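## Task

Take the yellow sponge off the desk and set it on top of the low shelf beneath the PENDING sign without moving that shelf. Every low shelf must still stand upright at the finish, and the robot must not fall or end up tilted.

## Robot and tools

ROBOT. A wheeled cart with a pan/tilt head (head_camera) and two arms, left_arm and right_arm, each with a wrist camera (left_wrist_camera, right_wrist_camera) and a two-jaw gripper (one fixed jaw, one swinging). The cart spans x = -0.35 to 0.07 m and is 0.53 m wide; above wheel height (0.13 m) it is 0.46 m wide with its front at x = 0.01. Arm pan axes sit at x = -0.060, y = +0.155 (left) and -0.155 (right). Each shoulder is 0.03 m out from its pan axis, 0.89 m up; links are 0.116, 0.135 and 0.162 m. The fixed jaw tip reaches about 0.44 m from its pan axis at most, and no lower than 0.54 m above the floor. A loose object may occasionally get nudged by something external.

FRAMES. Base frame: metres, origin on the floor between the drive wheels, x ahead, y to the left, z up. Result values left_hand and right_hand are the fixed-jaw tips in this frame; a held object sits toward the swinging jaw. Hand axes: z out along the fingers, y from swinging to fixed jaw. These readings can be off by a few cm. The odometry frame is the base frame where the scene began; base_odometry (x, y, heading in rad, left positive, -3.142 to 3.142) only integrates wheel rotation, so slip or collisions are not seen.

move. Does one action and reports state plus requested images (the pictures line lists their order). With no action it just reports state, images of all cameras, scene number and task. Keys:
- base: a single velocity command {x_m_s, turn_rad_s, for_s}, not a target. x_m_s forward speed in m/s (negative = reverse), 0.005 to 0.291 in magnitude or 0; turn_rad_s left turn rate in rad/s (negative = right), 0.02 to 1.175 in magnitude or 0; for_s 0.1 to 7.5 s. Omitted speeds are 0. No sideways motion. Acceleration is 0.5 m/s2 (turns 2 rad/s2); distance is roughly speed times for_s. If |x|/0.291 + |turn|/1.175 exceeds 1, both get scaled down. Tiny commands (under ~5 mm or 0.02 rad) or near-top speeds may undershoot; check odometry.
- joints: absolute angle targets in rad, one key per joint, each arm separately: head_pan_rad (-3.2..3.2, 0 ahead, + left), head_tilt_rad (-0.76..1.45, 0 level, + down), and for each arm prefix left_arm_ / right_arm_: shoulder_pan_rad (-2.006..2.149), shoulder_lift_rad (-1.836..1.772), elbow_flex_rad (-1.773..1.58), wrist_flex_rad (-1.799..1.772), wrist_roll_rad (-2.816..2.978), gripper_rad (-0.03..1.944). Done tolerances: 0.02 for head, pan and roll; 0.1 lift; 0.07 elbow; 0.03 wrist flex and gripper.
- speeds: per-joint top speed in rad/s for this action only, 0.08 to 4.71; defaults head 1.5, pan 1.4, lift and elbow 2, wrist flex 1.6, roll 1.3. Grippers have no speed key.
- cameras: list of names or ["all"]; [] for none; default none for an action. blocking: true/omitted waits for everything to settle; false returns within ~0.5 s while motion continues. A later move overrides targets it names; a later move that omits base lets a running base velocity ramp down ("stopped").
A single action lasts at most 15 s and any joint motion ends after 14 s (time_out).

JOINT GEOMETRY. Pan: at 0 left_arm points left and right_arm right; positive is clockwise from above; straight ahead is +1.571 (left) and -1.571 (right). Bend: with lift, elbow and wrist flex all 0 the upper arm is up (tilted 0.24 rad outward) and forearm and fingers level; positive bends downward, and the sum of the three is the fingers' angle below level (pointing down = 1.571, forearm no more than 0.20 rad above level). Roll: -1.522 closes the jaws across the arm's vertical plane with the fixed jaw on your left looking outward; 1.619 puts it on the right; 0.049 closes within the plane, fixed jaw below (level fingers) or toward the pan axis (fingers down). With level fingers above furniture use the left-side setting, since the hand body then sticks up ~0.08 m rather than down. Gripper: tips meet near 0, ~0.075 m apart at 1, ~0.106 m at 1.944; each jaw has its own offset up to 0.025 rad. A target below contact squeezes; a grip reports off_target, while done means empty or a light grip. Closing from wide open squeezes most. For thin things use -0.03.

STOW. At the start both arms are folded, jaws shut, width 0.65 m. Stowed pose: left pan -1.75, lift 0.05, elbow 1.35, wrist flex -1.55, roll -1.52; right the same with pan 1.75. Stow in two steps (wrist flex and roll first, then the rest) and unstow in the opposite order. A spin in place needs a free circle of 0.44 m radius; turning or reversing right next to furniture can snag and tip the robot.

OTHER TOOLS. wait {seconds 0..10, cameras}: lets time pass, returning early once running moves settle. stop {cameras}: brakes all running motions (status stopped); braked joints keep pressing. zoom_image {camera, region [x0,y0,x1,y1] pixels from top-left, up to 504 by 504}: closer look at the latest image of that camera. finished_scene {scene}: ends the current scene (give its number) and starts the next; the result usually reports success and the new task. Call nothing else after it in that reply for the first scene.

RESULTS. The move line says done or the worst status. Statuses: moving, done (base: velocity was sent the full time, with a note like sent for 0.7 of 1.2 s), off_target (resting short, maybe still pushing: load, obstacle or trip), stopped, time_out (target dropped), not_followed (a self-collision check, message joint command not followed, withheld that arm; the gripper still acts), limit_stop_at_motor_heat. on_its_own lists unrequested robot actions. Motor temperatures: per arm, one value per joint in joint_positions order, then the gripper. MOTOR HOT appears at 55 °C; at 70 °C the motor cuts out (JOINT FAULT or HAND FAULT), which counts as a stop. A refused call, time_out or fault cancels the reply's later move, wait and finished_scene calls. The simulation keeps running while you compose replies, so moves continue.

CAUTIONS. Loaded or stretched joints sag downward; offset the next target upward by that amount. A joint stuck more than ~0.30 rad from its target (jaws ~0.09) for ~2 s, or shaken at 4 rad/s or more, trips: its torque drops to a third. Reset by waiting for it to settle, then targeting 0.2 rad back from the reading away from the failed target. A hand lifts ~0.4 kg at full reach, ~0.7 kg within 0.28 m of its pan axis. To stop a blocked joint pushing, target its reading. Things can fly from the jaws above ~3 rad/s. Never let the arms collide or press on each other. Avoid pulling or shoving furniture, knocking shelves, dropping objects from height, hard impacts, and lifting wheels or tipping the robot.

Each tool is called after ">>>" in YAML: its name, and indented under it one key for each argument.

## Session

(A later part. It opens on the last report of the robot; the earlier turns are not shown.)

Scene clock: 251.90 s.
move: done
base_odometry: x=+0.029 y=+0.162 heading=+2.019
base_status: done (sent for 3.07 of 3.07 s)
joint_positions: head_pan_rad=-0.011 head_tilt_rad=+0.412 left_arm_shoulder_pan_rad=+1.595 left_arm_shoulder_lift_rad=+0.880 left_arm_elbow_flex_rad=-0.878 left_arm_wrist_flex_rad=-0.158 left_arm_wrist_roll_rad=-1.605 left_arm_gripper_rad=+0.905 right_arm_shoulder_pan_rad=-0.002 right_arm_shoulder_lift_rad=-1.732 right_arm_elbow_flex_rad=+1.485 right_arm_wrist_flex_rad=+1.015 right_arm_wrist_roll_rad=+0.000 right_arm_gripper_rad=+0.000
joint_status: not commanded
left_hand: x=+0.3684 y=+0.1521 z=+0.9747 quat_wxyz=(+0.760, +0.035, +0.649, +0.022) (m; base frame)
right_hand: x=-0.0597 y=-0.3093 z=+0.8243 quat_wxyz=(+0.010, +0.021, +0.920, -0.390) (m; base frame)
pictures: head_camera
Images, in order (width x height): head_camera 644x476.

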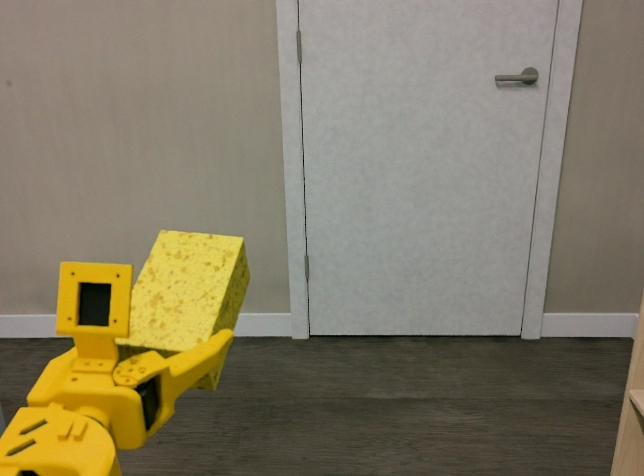

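>>> move:
  base: {"x_m_s": 0.25, "for_s": 5.27}

>>> move:
  base: {"turn_rad_s": 0.6, "for_s": 1.333}

>>> move:
  base: {"x_m_s": 0.2, "for_s": 1.25}
  joints: {"head_tilt_rad": 0.25}

>>> move:
  base: {"turn_rad_s": 0.6, "for_s": 1.283}
  cameras: ["head_camera"]

>>> move:
  joints: {"head_pan_rad": 0.6}
  cameras: ["head_camera"]

Scene clock: 276.27 s.
move: done
base_odometry: x=-0.541 y=+1.350 heading=+2.018
base_status: done (sent for 5.27 of 5.27 s)
joint_positions: head_pan_rad=-0.011 head_tilt_rad=+0.412 left_arm_shoulder_pan_rad=+1.595 left_arm_shoulder_lift_rad=+0.878 left_arm_elbow_flex_rad=-0.878 left_arm_wrist_flex_rad=-0.158 left_arm_wrist_roll_rad=-1.605 left_arm_gripper_rad=+0.905 right_arm_shoulder_pan_rad=+0.001 right_arm_shoulder_lift_rad=-1.732 right_arm_elbow_flex_rad=+1.485 right_arm_wrist_flex_rad=+1.015 right_arm_wrist_roll_rad=+0.000 right_arm_gripper_rad=+0.000
joint_status: not commanded
left_hand: x=+0.3683 y=+0.1521 z=+0.9753 quat_wxyz=(+0.760, +0.035, +0.648, +0.022) (m; base frame)
right_hand: x=-0.0602 y=-0.3093 z=+0.8243 quat_wxyz=(+0.009, +0.023, +0.920, -0.391) (m; base frame)
pictures: none

Scene clock: 278.33 s.
move: done
base_odometry: x=-0.541 y=+1.349 heading=+2.820
base_status: done (sent for 1.33 of 1.33 s)
joint_positions: head_pan_rad=-0.011 head_tilt_rad=+0.412 left_arm_shoulder_pan_rad=+1.597 left_arm_shoulder_lift_rad=+0.878 left_arm_elbow_flex_rad=-0.878 left_arm_wrist_flex_rad=-0.158 left_arm_wrist_roll_rad=-1.605 left_arm_gripper_rad=+0.905 right_arm_shoulder_pan_rad=-0.002 right_arm_shoulder_lift_rad=-1.732 right_arm_elbow_flex_rad=+1.485 right_arm_wrist_flex_rad=+1.015 right_arm_wrist_roll_rad=+0.000 right_arm_gripper_rad=+0.000
joint_status: not commanded
left_hand: x=+0.3683 y=+0.1515 z=+0.9753 quat_wxyz=(+0.760, +0.035, +0.648, +0.022) (m; base frame)
right_hand: x=-0.0597 y=-0.3093 z=+0.8243 quat_wxyz=(+0.010, +0.021, +0.920, -0.390) (m; base frame)
pictures: none

Scene clock: 280.60 s.
move: done
base_odometry: x=-0.782 y=+1.429 heading=+2.822
base_status: done (sent for 1.27 of 1.27 s)
joint_positions: head_pan_rad=-0.011 head_tilt_rad=+0.262 left_arm_shoulder_pan_rad=+1.597 left_arm_shoulder_lift_rad=+0.878 left_arm_elbow_flex_rad=-0.878 left_arm_wrist_flex_rad=-0.158 left_arm_wrist_roll_rad=-1.605 left_arm_gripper_rad=+0.905 right_arm_shoulder_pan_rad=+0.001 right_arm_shoulder_lift_rad=-1.732 right_arm_elbow_flex_rad=+1.485 right_arm_wrist_flex_rad=+1.015 right_arm_wrist_roll_rad=+0.000 right_arm_gripper_rad=+0.000
joint_status: all done
left_hand: x=+0.3683 y=+0.1515 z=+0.9753 quat_wxyz=(+0.760, +0.035, +0.648, +0.022) (m; base frame)
right_hand: x=-0.0602 y=-0.3093 z=+0.8243 quat_wxyz=(+0.009, +0.023, +0.920, -0.391) (m; base frame)
pictures: none

Scene clock: 282.63 s.
move: done
base_odometry: x=-0.781 y=+1.429 heading=-2.704
base_status: done (sent for 1.27 of 1.27 s)
joint_positions: head_pan_rad=-0.011 head_tilt_rad=+0.262 left_arm_shoulder_pan_rad=+1.599 left_arm_shoulder_lift_rad=+0.878 left_arm_elbow_flex_rad=-0.878 left_arm_wrist_flex_rad=-0.158 left_arm_wrist_roll_rad=-1.605 left_arm_gripper_rad=+0.905 right_arm_shoulder_pan_rad=-0.002 right_arm_shoulder_lift_rad=-1.732 right_arm_elbow_flex_rad=+1.485 right_arm_wrist_flex_rad=+1.015 right_arm_wrist_roll_rad=+0.000 right_arm_gripper_rad=+0.000
joint_status: not commanded
left_hand: x=+0.3683 y=+0.1508 z=+0.9753 quat_wxyz=(+0.760, +0.036, +0.648, +0.021) (m; base frame)
right_hand: x=-0.0597 y=-0.3093 z=+0.8243 quat_wxyz=(+0.010, +0.021, +0.920, -0.390) (m; base frame)
pictures: head_camera
Images, in order (width x height): head_camera 644x476.

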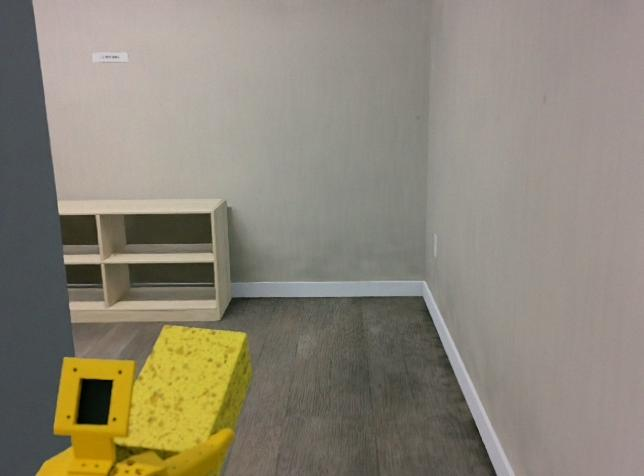

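Scene clock: 283.83 s.
move: done
base_odometry: x=-0.781 y=+1.429 heading=-2.704
base_status: not commanded
joint_positions: head_pan_rad=+0.589 head_tilt_rad=+0.262 left_arm_shoulder_pan_rad=+1.599 left_arm_shoulder_lift_rad=+0.878 left_arm_elbow_flex_rad=-0.878 left_arm_wrist_flex_rad=-0.158 left_arm_wrist_roll_rad=-1.605 left_arm_gripper_rad=+0.905 right_arm_shoulder_pan_rad=-0.002 right_arm_shoulder_lift_rad=-1.732 right_arm_elbow_flex_rad=+1.485 right_arm_wrist_flex_rad=+1.015 right_arm_wrist_roll_rad=+0.000 right_arm_gripper_rad=+0.000
joint_status: all done
left_hand: x=+0.3683 y=+0.1508 z=+0.9753 quat_wxyz=(+0.760, +0.036, +0.648, +0.021) (m; base frame)
right_hand: x=-0.0597 y=-0.3093 z=+0.8243 quat_wxyz=(+0.010, +0.021, +0.920, -0.390) (m; base frame)
pictures: head_camera
Images, in order (width x height): head_camera 644x476.

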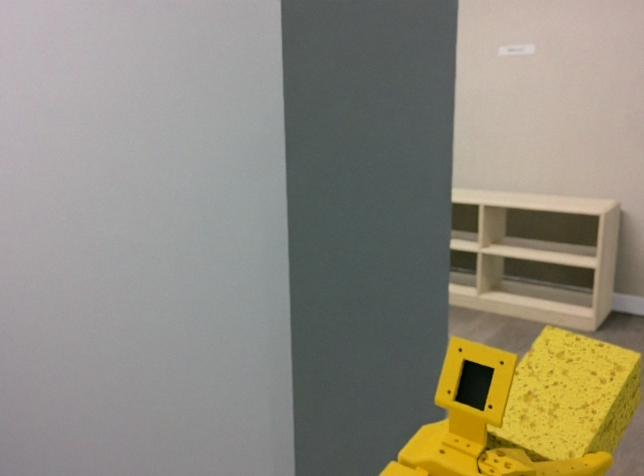

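>>> zoom_image:
  camera: "head_camera"
  region: [480, 30, 560, 70]

Scaled by 6.300.

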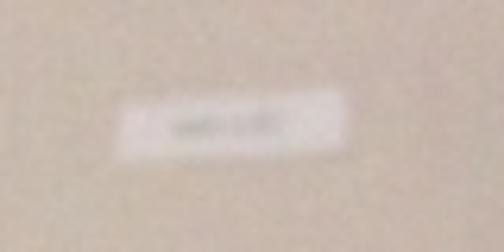

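>>> move:
  base: {"x_m_s": 0.25, "for_s": 5.4}
  joints: {"head_pan_rad": 0.0, "head_tilt_rad": 0.2}

>>> move:
  base: {"turn_rad_s": 0.6, "for_s": 1.25}
  cameras: ["head_camera"]

Scene clock: 305.77 s.
move: done
base_odometry: x=-2.005 y=+0.857 heading=-2.705
base_status: done (sent for 5.4 of 5.4 s)
joint_positions: head_pan_rad=+0.009 head_tilt_rad=+0.212 left_arm_shoulder_pan_rad=+1.599 left_arm_shoulder_lift_rad=+0.878 left_arm_elbow_flex_rad=-0.878 left_arm_wrist_flex_rad=-0.158 left_arm_wrist_roll_rad=-1.605 left_arm_gripper_rad=+0.905 right_arm_shoulder_pan_rad=+0.001 right_arm_shoulder_lift_rad=-1.732 right_arm_elbow_flex_rad=+1.485 right_arm_wrist_flex_rad=+1.015 right_arm_wrist_roll_rad=+0.000 right_arm_gripper_rad=+0.000
joint_status: all done
left_hand: x=+0.3683 y=+0.1508 z=+0.9753 quat_wxyz=(+0.760, +0.036, +0.648, +0.021) (m; base frame)
right_hand: x=-0.0602 y=-0.3093 z=+0.8243 quat_wxyz=(+0.009, +0.023, +0.920, -0.391) (m; base frame)
pictures: none

Scene clock: 307.80 s.
move: done
base_odometry: x=-2.005 y=+0.858 heading=-1.944
base_status: done (sent for 1.27 of 1.27 s)
joint_positions: head_pan_rad=+0.009 head_tilt_rad=+0.212 left_arm_shoulder_pan_rad=+1.599 left_arm_shoulder_lift_rad=+0.878 left_arm_elbow_flex_rad=-0.878 left_arm_wrist_flex_rad=-0.158 left_arm_wrist_roll_rad=-1.605 left_arm_gripper_rad=+0.905 right_arm_shoulder_pan_rad=-0.002 right_arm_shoulder_lift_rad=-1.732 right_arm_elbow_flex_rad=+1.485 right_arm_wrist_flex_rad=+1.015 right_arm_wrist_roll_rad=+0.000 right_arm_gripper_rad=+0.000
joint_status: not commanded
left_hand: x=+0.3683 y=+0.1508 z=+0.9753 quat_wxyz=(+0.760, +0.036, +0.648, +0.021) (m; base frame)
right_hand: x=-0.0597 y=-0.3093 z=+0.8243 quat_wxyz=(+0.010, +0.021, +0.920, -0.390) (m; base frame)
pictures: head_camera
Images, in order (width x height): head_camera 644x476.

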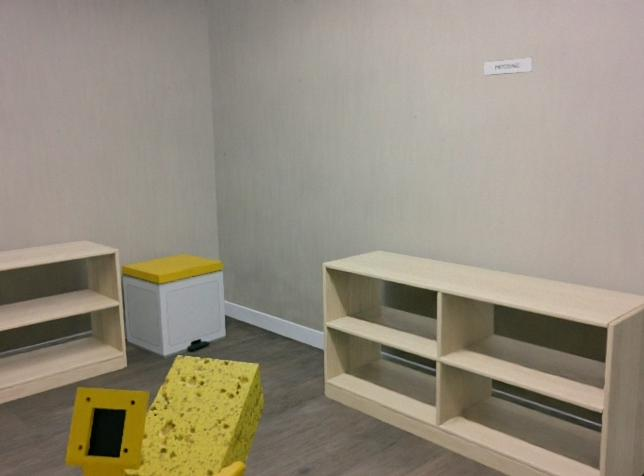

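Another shelf at left. Read the signs.

>>> zoom_image:
  camera: "head_camera"
  region: [470, 45, 550, 85]

>>> move:
  joints: {"head_pan_rad": 0.6}
  cameras: ["head_camera"]

Scaled by 6.300.

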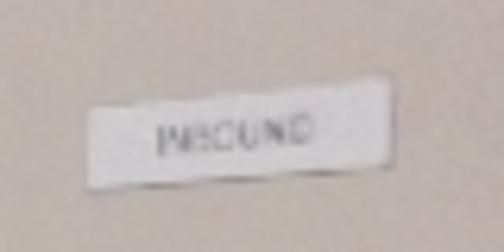

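Scene clock: 313.77 s.
move: done
base_odometry: x=-2.005 y=+0.858 heading=-1.944
base_status: not commanded
joint_positions: head_pan_rad=+0.589 head_tilt_rad=+0.212 left_arm_shoulder_pan_rad=+1.599 left_arm_shoulder_lift_rad=+0.878 left_arm_elbow_flex_rad=-0.878 left_arm_wrist_flex_rad=-0.158 left_arm_wrist_roll_rad=-1.605 left_arm_gripper_rad=+0.905 right_arm_shoulder_pan_rad=-0.002 right_arm_shoulder_lift_rad=-1.732 right_arm_elbow_flex_rad=+1.485 right_arm_wrist_flex_rad=+1.015 right_arm_wrist_roll_rad=+0.000 right_arm_gripper_rad=+0.000
joint_status: all done
left_hand: x=+0.3683 y=+0.1508 z=+0.9753 quat_wxyz=(+0.760, +0.036, +0.648, +0.021) (m; base frame)
right_hand: x=-0.0597 y=-0.3093 z=+0.8243 quat_wxyz=(+0.010, +0.021, +0.920, -0.390) (m; base frame)
pictures: head_camera
Images, in order (width x height): head_camera 644x476.

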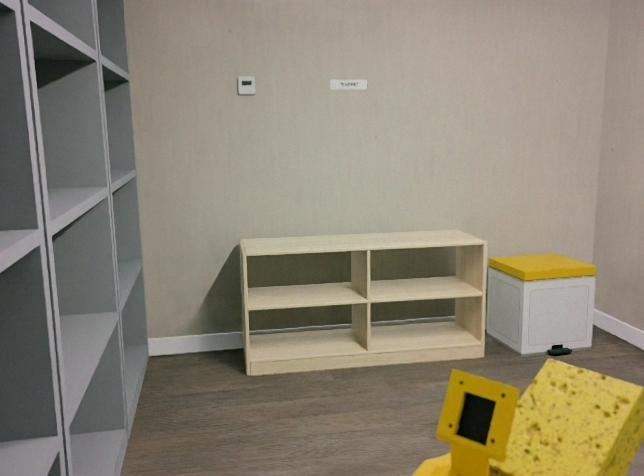

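>>> zoom_image:
  camera: "head_camera"
  region: [310, 65, 390, 105]

Scaled by 6.300.

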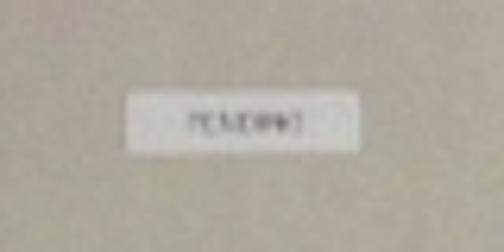

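>>> move:
  base: {"x_m_s": 0.25, "for_s": 4.06}

>>> move:
  base: {"turn_rad_s": 0.6, "for_s": 1.368}
  joints: {"head_pan_rad": 0.0, "head_tilt_rad": 0.5}

>>> move:
  base: {"x_m_s": 0.25, "for_s": 5.6}
  joints: {"head_pan_rad": -0.3, "head_tilt_rad": 0.75}
  cameras: ["head_camera"]

Scene clock: 347.07 s.
move: done
base_odometry: x=-2.376 y=-0.090 heading=-1.946
base_status: done (sent for 4.07 of 4.07 s)
joint_positions: head_pan_rad=+0.589 head_tilt_rad=+0.212 left_arm_shoulder_pan_rad=+1.599 left_arm_shoulder_lift_rad=+0.878 left_arm_elbow_flex_rad=-0.878 left_arm_wrist_flex_rad=-0.158 left_arm_wrist_roll_rad=-1.605 left_arm_gripper_rad=+0.905 right_arm_shoulder_pan_rad=+0.001 right_arm_shoulder_lift_rad=-1.732 right_arm_elbow_flex_rad=+1.485 right_arm_wrist_flex_rad=+1.015 right_arm_wrist_roll_rad=+0.000 right_arm_gripper_rad=+0.000
joint_status: not commanded
left_hand: x=+0.3683 y=+0.1508 z=+0.9753 quat_wxyz=(+0.760, +0.036, +0.648, +0.021) (m; base frame)
right_hand: x=-0.0602 y=-0.3093 z=+0.8243 quat_wxyz=(+0.009, +0.023, +0.920, -0.391) (m; base frame)
pictures: none

Scene clock: 349.20 s.
move: done
base_odometry: x=-2.376 y=-0.089 heading=-1.124
base_status: done (sent for 1.37 of 1.37 s)
joint_positions: head_pan_rad=+0.009 head_tilt_rad=+0.493 left_arm_shoulder_pan_rad=+1.599 left_arm_shoulder_lift_rad=+0.878 left_arm_elbow_flex_rad=-0.878 left_arm_wrist_flex_rad=-0.158 left_arm_wrist_roll_rad=-1.605 left_arm_gripper_rad=+0.905 right_arm_shoulder_pan_rad=-0.002 right_arm_shoulder_lift_rad=-1.732 right_arm_elbow_flex_rad=+1.485 right_arm_wrist_flex_rad=+1.015 right_arm_wrist_roll_rad=+0.000 right_arm_gripper_rad=+0.000
joint_status: all done
left_hand: x=+0.3683 y=+0.1508 z=+0.9753 quat_wxyz=(+0.760, +0.036, +0.648, +0.021) (m; base frame)
right_hand: x=-0.0597 y=-0.3093 z=+0.8243 quat_wxyz=(+0.010, +0.021, +0.920, -0.390) (m; base frame)
pictures: none

Scene clock: 355.97 s.
move: done
base_odometry: x=-1.771 y=-1.352 heading=-1.125
base_status: done (sent for 5.6 of 5.6 s)
joint_positions: head_pan_rad=-0.292 head_tilt_rad=+0.744 left_arm_shoulder_pan_rad=+1.599 left_arm_shoulder_lift_rad=+0.878 left_arm_elbow_flex_rad=-0.878 left_arm_wrist_flex_rad=-0.158 left_arm_wrist_roll_rad=-1.605 left_arm_gripper_rad=+0.905 right_arm_shoulder_pan_rad=+0.001 right_arm_shoulder_lift_rad=-1.732 right_arm_elbow_flex_rad=+1.485 right_arm_wrist_flex_rad=+1.015 right_arm_wrist_roll_rad=+0.000 right_arm_gripper_rad=+0.000
joint_status: all done
left_hand: x=+0.3683 y=+0.1508 z=+0.9753 quat_wxyz=(+0.760, +0.036, +0.648, +0.021) (m; base frame)
right_hand: x=-0.0602 y=-0.3093 z=+0.8243 quat_wxyz=(+0.009, +0.023, +0.920, -0.391) (m; base frame)
pictures: head_camera
Images, in order (width x height): head_camera 644x476.

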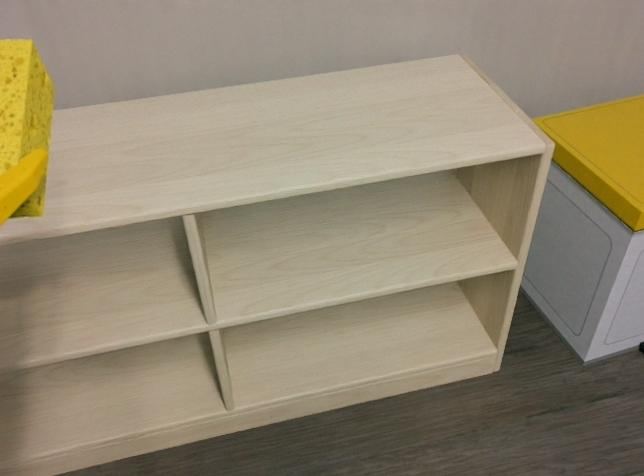

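>>> move:
  base: {"turn_rad_s": -0.1, "for_s": 0.25}
  joints: {"head_pan_rad": -0.3, "head_tilt_rad": 1.2}

>>> move:
  base: {"x_m_s": 0.2, "for_s": 3.0}
  cameras: ["head_camera"]

Scene clock: 372.33 s.
move: done
base_odometry: x=-1.771 y=-1.352 heading=-1.146
base_status: done (sent for 0.27 of 0.27 s)
joint_positions: head_pan_rad=-0.292 head_tilt_rad=+1.194 left_arm_shoulder_pan_rad=+1.603 left_arm_shoulder_lift_rad=+0.878 left_arm_elbow_flex_rad=-0.878 left_arm_wrist_flex_rad=-0.158 left_arm_wrist_roll_rad=-1.605 left_arm_gripper_rad=+0.905 right_arm_shoulder_pan_rad=+0.003 right_arm_shoulder_lift_rad=-1.732 right_arm_elbow_flex_rad=+1.485 right_arm_wrist_flex_rad=+1.015 right_arm_wrist_roll_rad=+0.000 right_arm_gripper_rad=+0.000
joint_status: all done
left_hand: x=+0.3683 y=+0.1489 z=+0.9753 quat_wxyz=(+0.760, +0.037, +0.648, +0.019) (m; base frame)
right_hand: x=-0.0604 y=-0.3093 z=+0.8243 quat_wxyz=(+0.009, +0.024, +0.920, -0.391) (m; base frame)
pictures: none

Scene clock: 376.33 s.
move: done
base_odometry: x=-1.527 y=-1.900 heading=-1.151
base_status: done (sent for 3 of 3 s)
joint_positions: head_pan_rad=-0.292 head_tilt_rad=+1.194 left_arm_shoulder_pan_rad=+1.602 left_arm_shoulder_lift_rad=+0.878 left_arm_elbow_flex_rad=-0.878 left_arm_wrist_flex_rad=-0.158 left_arm_wrist_roll_rad=-1.605 left_arm_gripper_rad=+0.905 right_arm_shoulder_pan_rad=+0.001 right_arm_shoulder_lift_rad=-1.732 right_arm_elbow_flex_rad=+1.485 right_arm_wrist_flex_rad=+1.015 right_arm_wrist_roll_rad=+0.000 right_arm_gripper_rad=+0.000
joint_status: not commanded
left_hand: x=+0.3683 y=+0.1495 z=+0.9753 quat_wxyz=(+0.760, +0.037, +0.648, +0.020) (m; base frame)
right_hand: x=-0.0602 y=-0.3093 z=+0.8243 quat_wxyz=(+0.009, +0.023, +0.920, -0.391) (m; base frame)
pictures: head_camera
Images, in order (width x height): head_camera 644x476.

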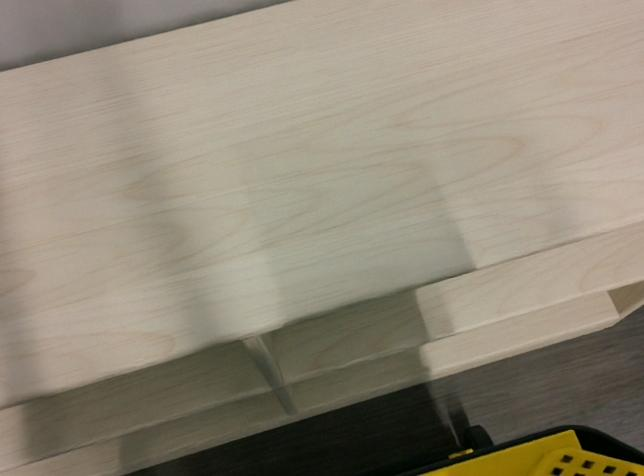

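>>> move:
  joints: {"left_arm_shoulder_lift_rad": 1.42, "left_arm_elbow_flex_rad": -0.07, "left_arm_wrist_flex_rad": -1.0, "head_pan_rad": 0.2, "head_tilt_rad": 0.95}
  speeds: {"left_arm_shoulder_lift_rad": 0.5, "left_arm_elbow_flex_rad": 0.7, "left_arm_wrist_flex_rad": 0.7}

>>> move:
  joints: {"left_arm_shoulder_lift_rad": 1.55, "left_arm_elbow_flex_rad": -0.21, "left_arm_wrist_flex_rad": -0.88}
  speeds: {"left_arm_shoulder_lift_rad": 0.3, "left_arm_elbow_flex_rad": 0.3, "left_arm_wrist_flex_rad": 0.3}
  cameras: ["head_camera", "left_wrist_camera"]

Scene clock: 390.73 s.
move: done
base_odometry: x=-1.527 y=-1.900 heading=-1.151
base_status: not commanded
joint_positions: head_pan_rad=+0.189 head_tilt_rad=+0.963 left_arm_shoulder_pan_rad=+1.602 left_arm_shoulder_lift_rad=+1.433 left_arm_elbow_flex_rad=-0.069 left_arm_wrist_flex_rad=-0.983 left_arm_wrist_roll_rad=-1.605 left_arm_gripper_rad=+0.905 right_arm_shoulder_pan_rad=+0.001 right_arm_shoulder_lift_rad=-1.732 right_arm_elbow_flex_rad=+1.485 right_arm_wrist_flex_rad=+1.015 right_arm_wrist_roll_rad=+0.000 right_arm_gripper_rad=+0.000
joint_status: all done
left_hand: x=+0.2676 y=+0.1526 z=+0.6913 quat_wxyz=(+0.560, +0.047, +0.827, +0.015) (m; base frame)
right_hand: x=-0.0602 y=-0.3093 z=+0.8243 quat_wxyz=(+0.009, +0.023, +0.920, -0.391) (m; base frame)
pictures: none

Scene clock: 391.70 s.
move: done
base_odometry: x=-1.527 y=-1.900 heading=-1.151
base_status: not commanded
joint_positions: head_pan_rad=+0.189 head_tilt_rad=+0.963 left_arm_shoulder_pan_rad=+1.602 left_arm_shoulder_lift_rad=+1.553 left_arm_elbow_flex_rad=-0.193 left_arm_wrist_flex_rad=-0.882 left_arm_wrist_roll_rad=-1.605 left_arm_gripper_rad=+0.905 right_arm_shoulder_pan_rad=+0.001 right_arm_shoulder_lift_rad=-1.732 right_arm_elbow_flex_rad=+1.485 right_arm_wrist_flex_rad=+1.015 right_arm_wrist_roll_rad=+0.000 right_arm_gripper_rad=+0.000
joint_status: all done
left_hand: x=+0.2595 y=+0.1529 z=+0.6636 quat_wxyz=(+0.519, +0.049, +0.853, +0.014) (m; base frame)
right_hand: x=-0.0602 y=-0.3093 z=+0.8243 quat_wxyz=(+0.009, +0.023, +0.920, -0.391) (m; base frame)
pictures: head_camera, left_wrist_camera
Images, in order (width x height): head_camera 644x476, left_wrist_camera 644x476.

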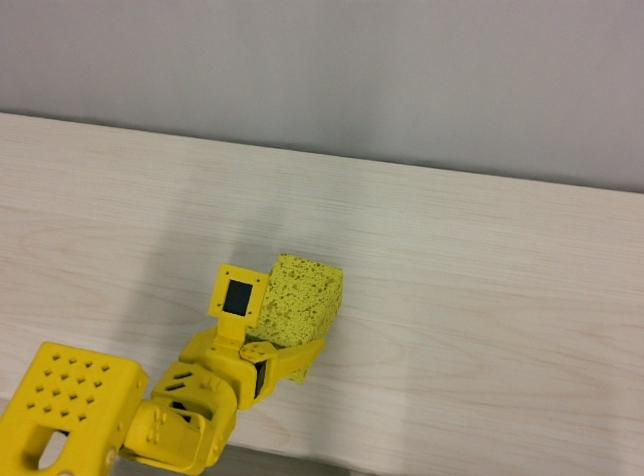

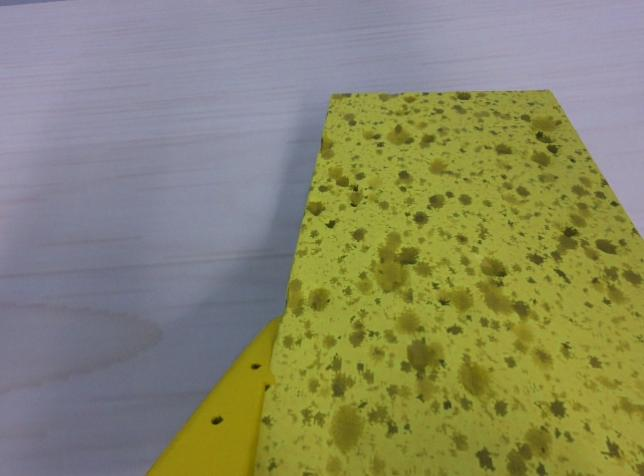

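>>> move:
  joints: {"left_arm_shoulder_lift_rad": 1.65, "left_arm_elbow_flex_rad": -0.34, "left_arm_wrist_flex_rad": -0.82}
  speeds: {"left_arm_shoulder_lift_rad": 0.25, "left_arm_elbow_flex_rad": 0.3, "left_arm_wrist_flex_rad": 0.3}

>>> move:
  joints: {"left_arm_shoulder_lift_rad": 1.72, "left_arm_elbow_flex_rad": -0.4, "left_arm_wrist_flex_rad": -0.82}
  speeds: {"left_arm_shoulder_lift_rad": 0.2, "left_arm_elbow_flex_rad": 0.2, "left_arm_wrist_flex_rad": 0.3}
  cameras: ["head_camera", "left_wrist_camera"]

Scene clock: 403.27 s.
move: done
base_odometry: x=-1.527 y=-1.900 heading=-1.151
base_status: not commanded
joint_positions: head_pan_rad=+0.189 head_tilt_rad=+0.963 left_arm_shoulder_pan_rad=+1.602 left_arm_shoulder_lift_rad=+1.645 left_arm_elbow_flex_rad=-0.337 left_arm_wrist_flex_rad=-0.842 left_arm_wrist_roll_rad=-1.605 left_arm_gripper_rad=+0.905 right_arm_shoulder_pan_rad=+0.001 right_arm_shoulder_lift_rad=-1.732 right_arm_elbow_flex_rad=+1.485 right_arm_wrist_flex_rad=+1.015 right_arm_wrist_roll_rad=+0.000 right_arm_gripper_rad=+0.000
joint_status: all done
left_hand: x=+0.2643 y=+0.1527 z=+0.6570 quat_wxyz=(+0.524, +0.048, +0.850, +0.014) (m; base frame)
right_hand: x=-0.0602 y=-0.3093 z=+0.8243 quat_wxyz=(+0.009, +0.023, +0.920, -0.391) (m; base frame)
pictures: none

Scene clock: 404.10 s.
move: done
base_odometry: x=-1.527 y=-1.900 heading=-1.151
base_status: not commanded
joint_positions: head_pan_rad=+0.189 head_tilt_rad=+0.963 left_arm_shoulder_pan_rad=+1.600 left_arm_shoulder_lift_rad=+1.703 left_arm_elbow_flex_rad=-0.400 left_arm_wrist_flex_rad=-0.842 left_arm_wrist_roll_rad=-1.605 left_arm_gripper_rad=+0.905 right_arm_shoulder_pan_rad=+0.001 right_arm_shoulder_lift_rad=-1.732 right_arm_elbow_flex_rad=+1.485 right_arm_wrist_flex_rad=+1.015 right_arm_wrist_roll_rad=+0.000 right_arm_gripper_rad=+0.000
joint_status: all done
left_hand: x=+0.2629 y=+0.1533 z=+0.6515 quat_wxyz=(+0.526, +0.048, +0.849, +0.014) (m; base frame)
right_hand: x=-0.0602 y=-0.3093 z=+0.8243 quat_wxyz=(+0.009, +0.023, +0.920, -0.391) (m; base frame)
pictures: head_camera, left_wrist_camera
Images, in order (width x height): head_camera 644x476, left_wrist_camera 644x476.

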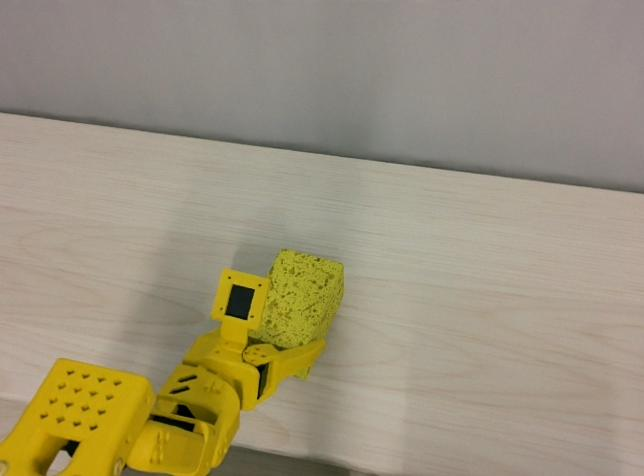

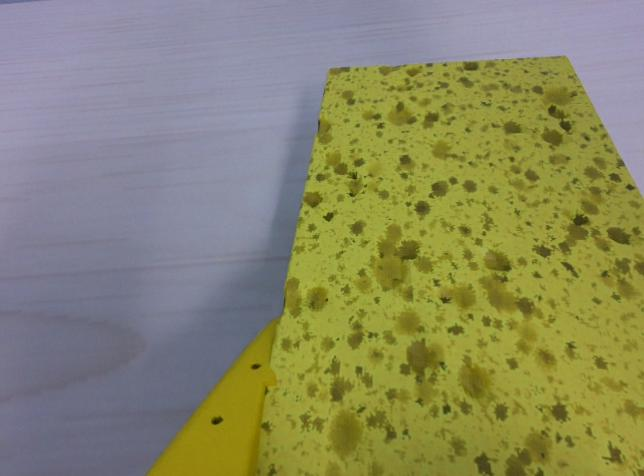

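>>> move:
  joints: {"left_arm_shoulder_lift_rad": 1.765, "left_arm_elbow_flex_rad": -0.4, "left_arm_wrist_flex_rad": -0.82}
  speeds: {"left_arm_shoulder_lift_rad": 0.2, "left_arm_elbow_flex_rad": 0.2, "left_arm_wrist_flex_rad": 0.3}
  cameras: ["head_camera", "left_wrist_camera"]

>>> move:
  joints: {"left_arm_gripper_rad": 1.4}
  cameras: ["head_camera", "left_wrist_camera"]

Scene clock: 410.73 s.
move: done
base_odometry: x=-1.527 y=-1.900 heading=-1.151
base_status: not commanded
joint_positions: head_pan_rad=+0.189 head_tilt_rad=+0.963 left_arm_shoulder_pan_rad=+1.599 left_arm_shoulder_lift_rad=+1.731 left_arm_elbow_flex_rad=-0.404 left_arm_wrist_flex_rad=-0.842 left_arm_wrist_roll_rad=-1.605 left_arm_gripper_rad=+0.905 right_arm_shoulder_pan_rad=+0.001 right_arm_shoulder_lift_rad=-1.732 right_arm_elbow_flex_rad=+1.485 right_arm_wrist_flex_rad=+1.015 right_arm_wrist_roll_rad=+0.000 right_arm_gripper_rad=+0.000
joint_status: all done
left_hand: x=+0.2571 y=+0.1539 z=+0.6444 quat_wxyz=(+0.517, +0.047, +0.855, +0.014) (m; base frame)
right_hand: x=-0.0602 y=-0.3093 z=+0.8243 quat_wxyz=(+0.009, +0.023, +0.920, -0.391) (m; base frame)
pictures: head_camera, left_wrist_camera
Images, in order (width x height): head_camera 644x476, left_wrist_camera 644x476.

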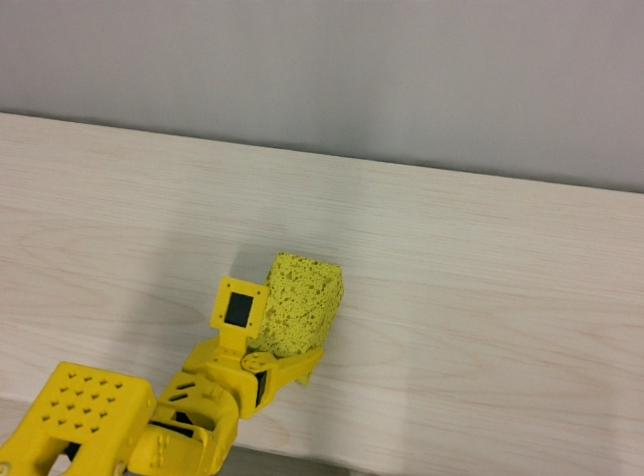

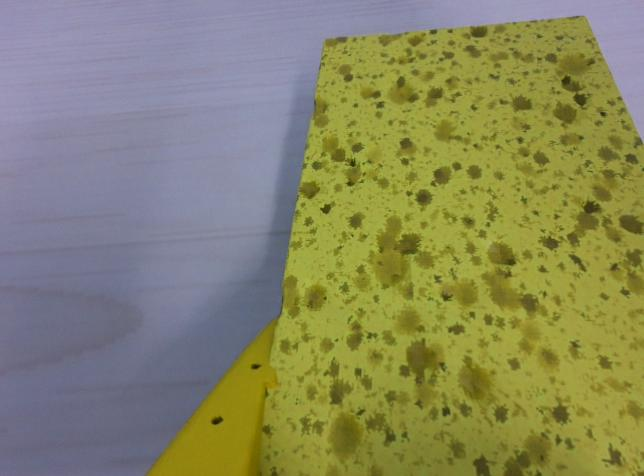

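Scene clock: 411.50 s.
move: done
base_odometry: x=-1.527 y=-1.900 heading=-1.151
base_status: not commanded
joint_positions: head_pan_rad=+0.189 head_tilt_rad=+0.963 left_arm_shoulder_pan_rad=+1.594 left_arm_shoulder_lift_rad=+1.774 left_arm_elbow_flex_rad=-0.395 left_arm_wrist_flex_rad=-0.822 left_arm_wrist_roll_rad=-1.605 left_arm_gripper_rad=+1.393 right_arm_shoulder_pan_rad=+0.001 right_arm_shoulder_lift_rad=-1.732 right_arm_elbow_flex_rad=+1.485 right_arm_wrist_flex_rad=+1.015 right_arm_wrist_roll_rad=+0.000 right_arm_gripper_rad=+0.000
joint_status: all done
left_hand: x=+0.2425 y=+0.1557 z=+0.6280 quat_wxyz=(+0.485, +0.046, +0.873, +0.015) (m; base frame)
right_hand: x=-0.0602 y=-0.3093 z=+0.8243 quat_wxyz=(+0.009, +0.023, +0.920, -0.391) (m; base frame)
pictures: head_camera, left_wrist_camera
Images, in order (width x height): head_camera 644x476, left_wrist_camera 644x476.

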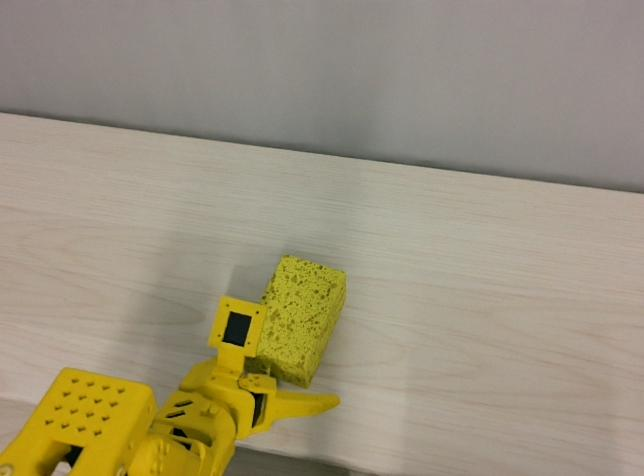

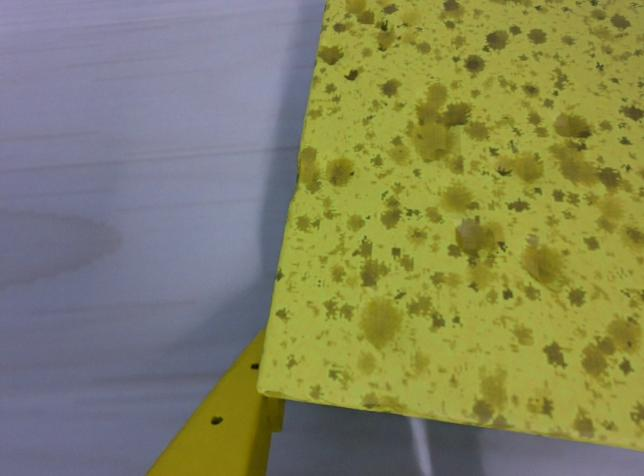

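Released flat. Back away.

>>> move:
  base: {"x_m_s": -0.1, "for_s": 2.2}
  joints: {"left_arm_shoulder_lift_rad": 1.55}
  speeds: {"left_arm_shoulder_lift_rad": 0.2}
  cameras: ["head_camera"]

Scene clock: 418.00 s.
move: done
base_odometry: x=-1.617 y=-1.699 heading=-1.151
base_status: done (sent for 2.2 of 2.2 s)
joint_positions: head_pan_rad=+0.189 head_tilt_rad=+0.963 left_arm_shoulder_pan_rad=+1.594 left_arm_shoulder_lift_rad=+1.610 left_arm_elbow_flex_rad=-0.395 left_arm_wrist_flex_rad=-0.822 left_arm_wrist_roll_rad=-1.605 left_arm_gripper_rad=+1.393 right_arm_shoulder_pan_rad=-0.002 right_arm_shoulder_lift_rad=-1.732 right_arm_elbow_flex_rad=+1.485 right_arm_wrist_flex_rad=+1.015 right_arm_wrist_roll_rad=+0.000 right_arm_gripper_rad=+0.000
joint_status: all done
left_hand: x=+0.2823 y=+0.1548 z=+0.6760 quat_wxyz=(+0.555, +0.044, +0.830, +0.017) (m; base frame)
right_hand: x=-0.0597 y=-0.3093 z=+0.8243 quat_wxyz=(+0.010, +0.021, +0.920, -0.390) (m; base frame)
pictures: head_camera
Images, in order (width x height): head_camera 644x476.

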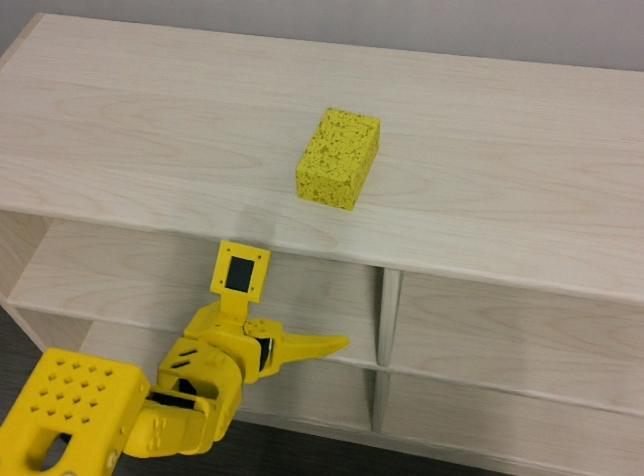

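>>> finished_scene:
  scene: 3

The scene is finished: the task was done.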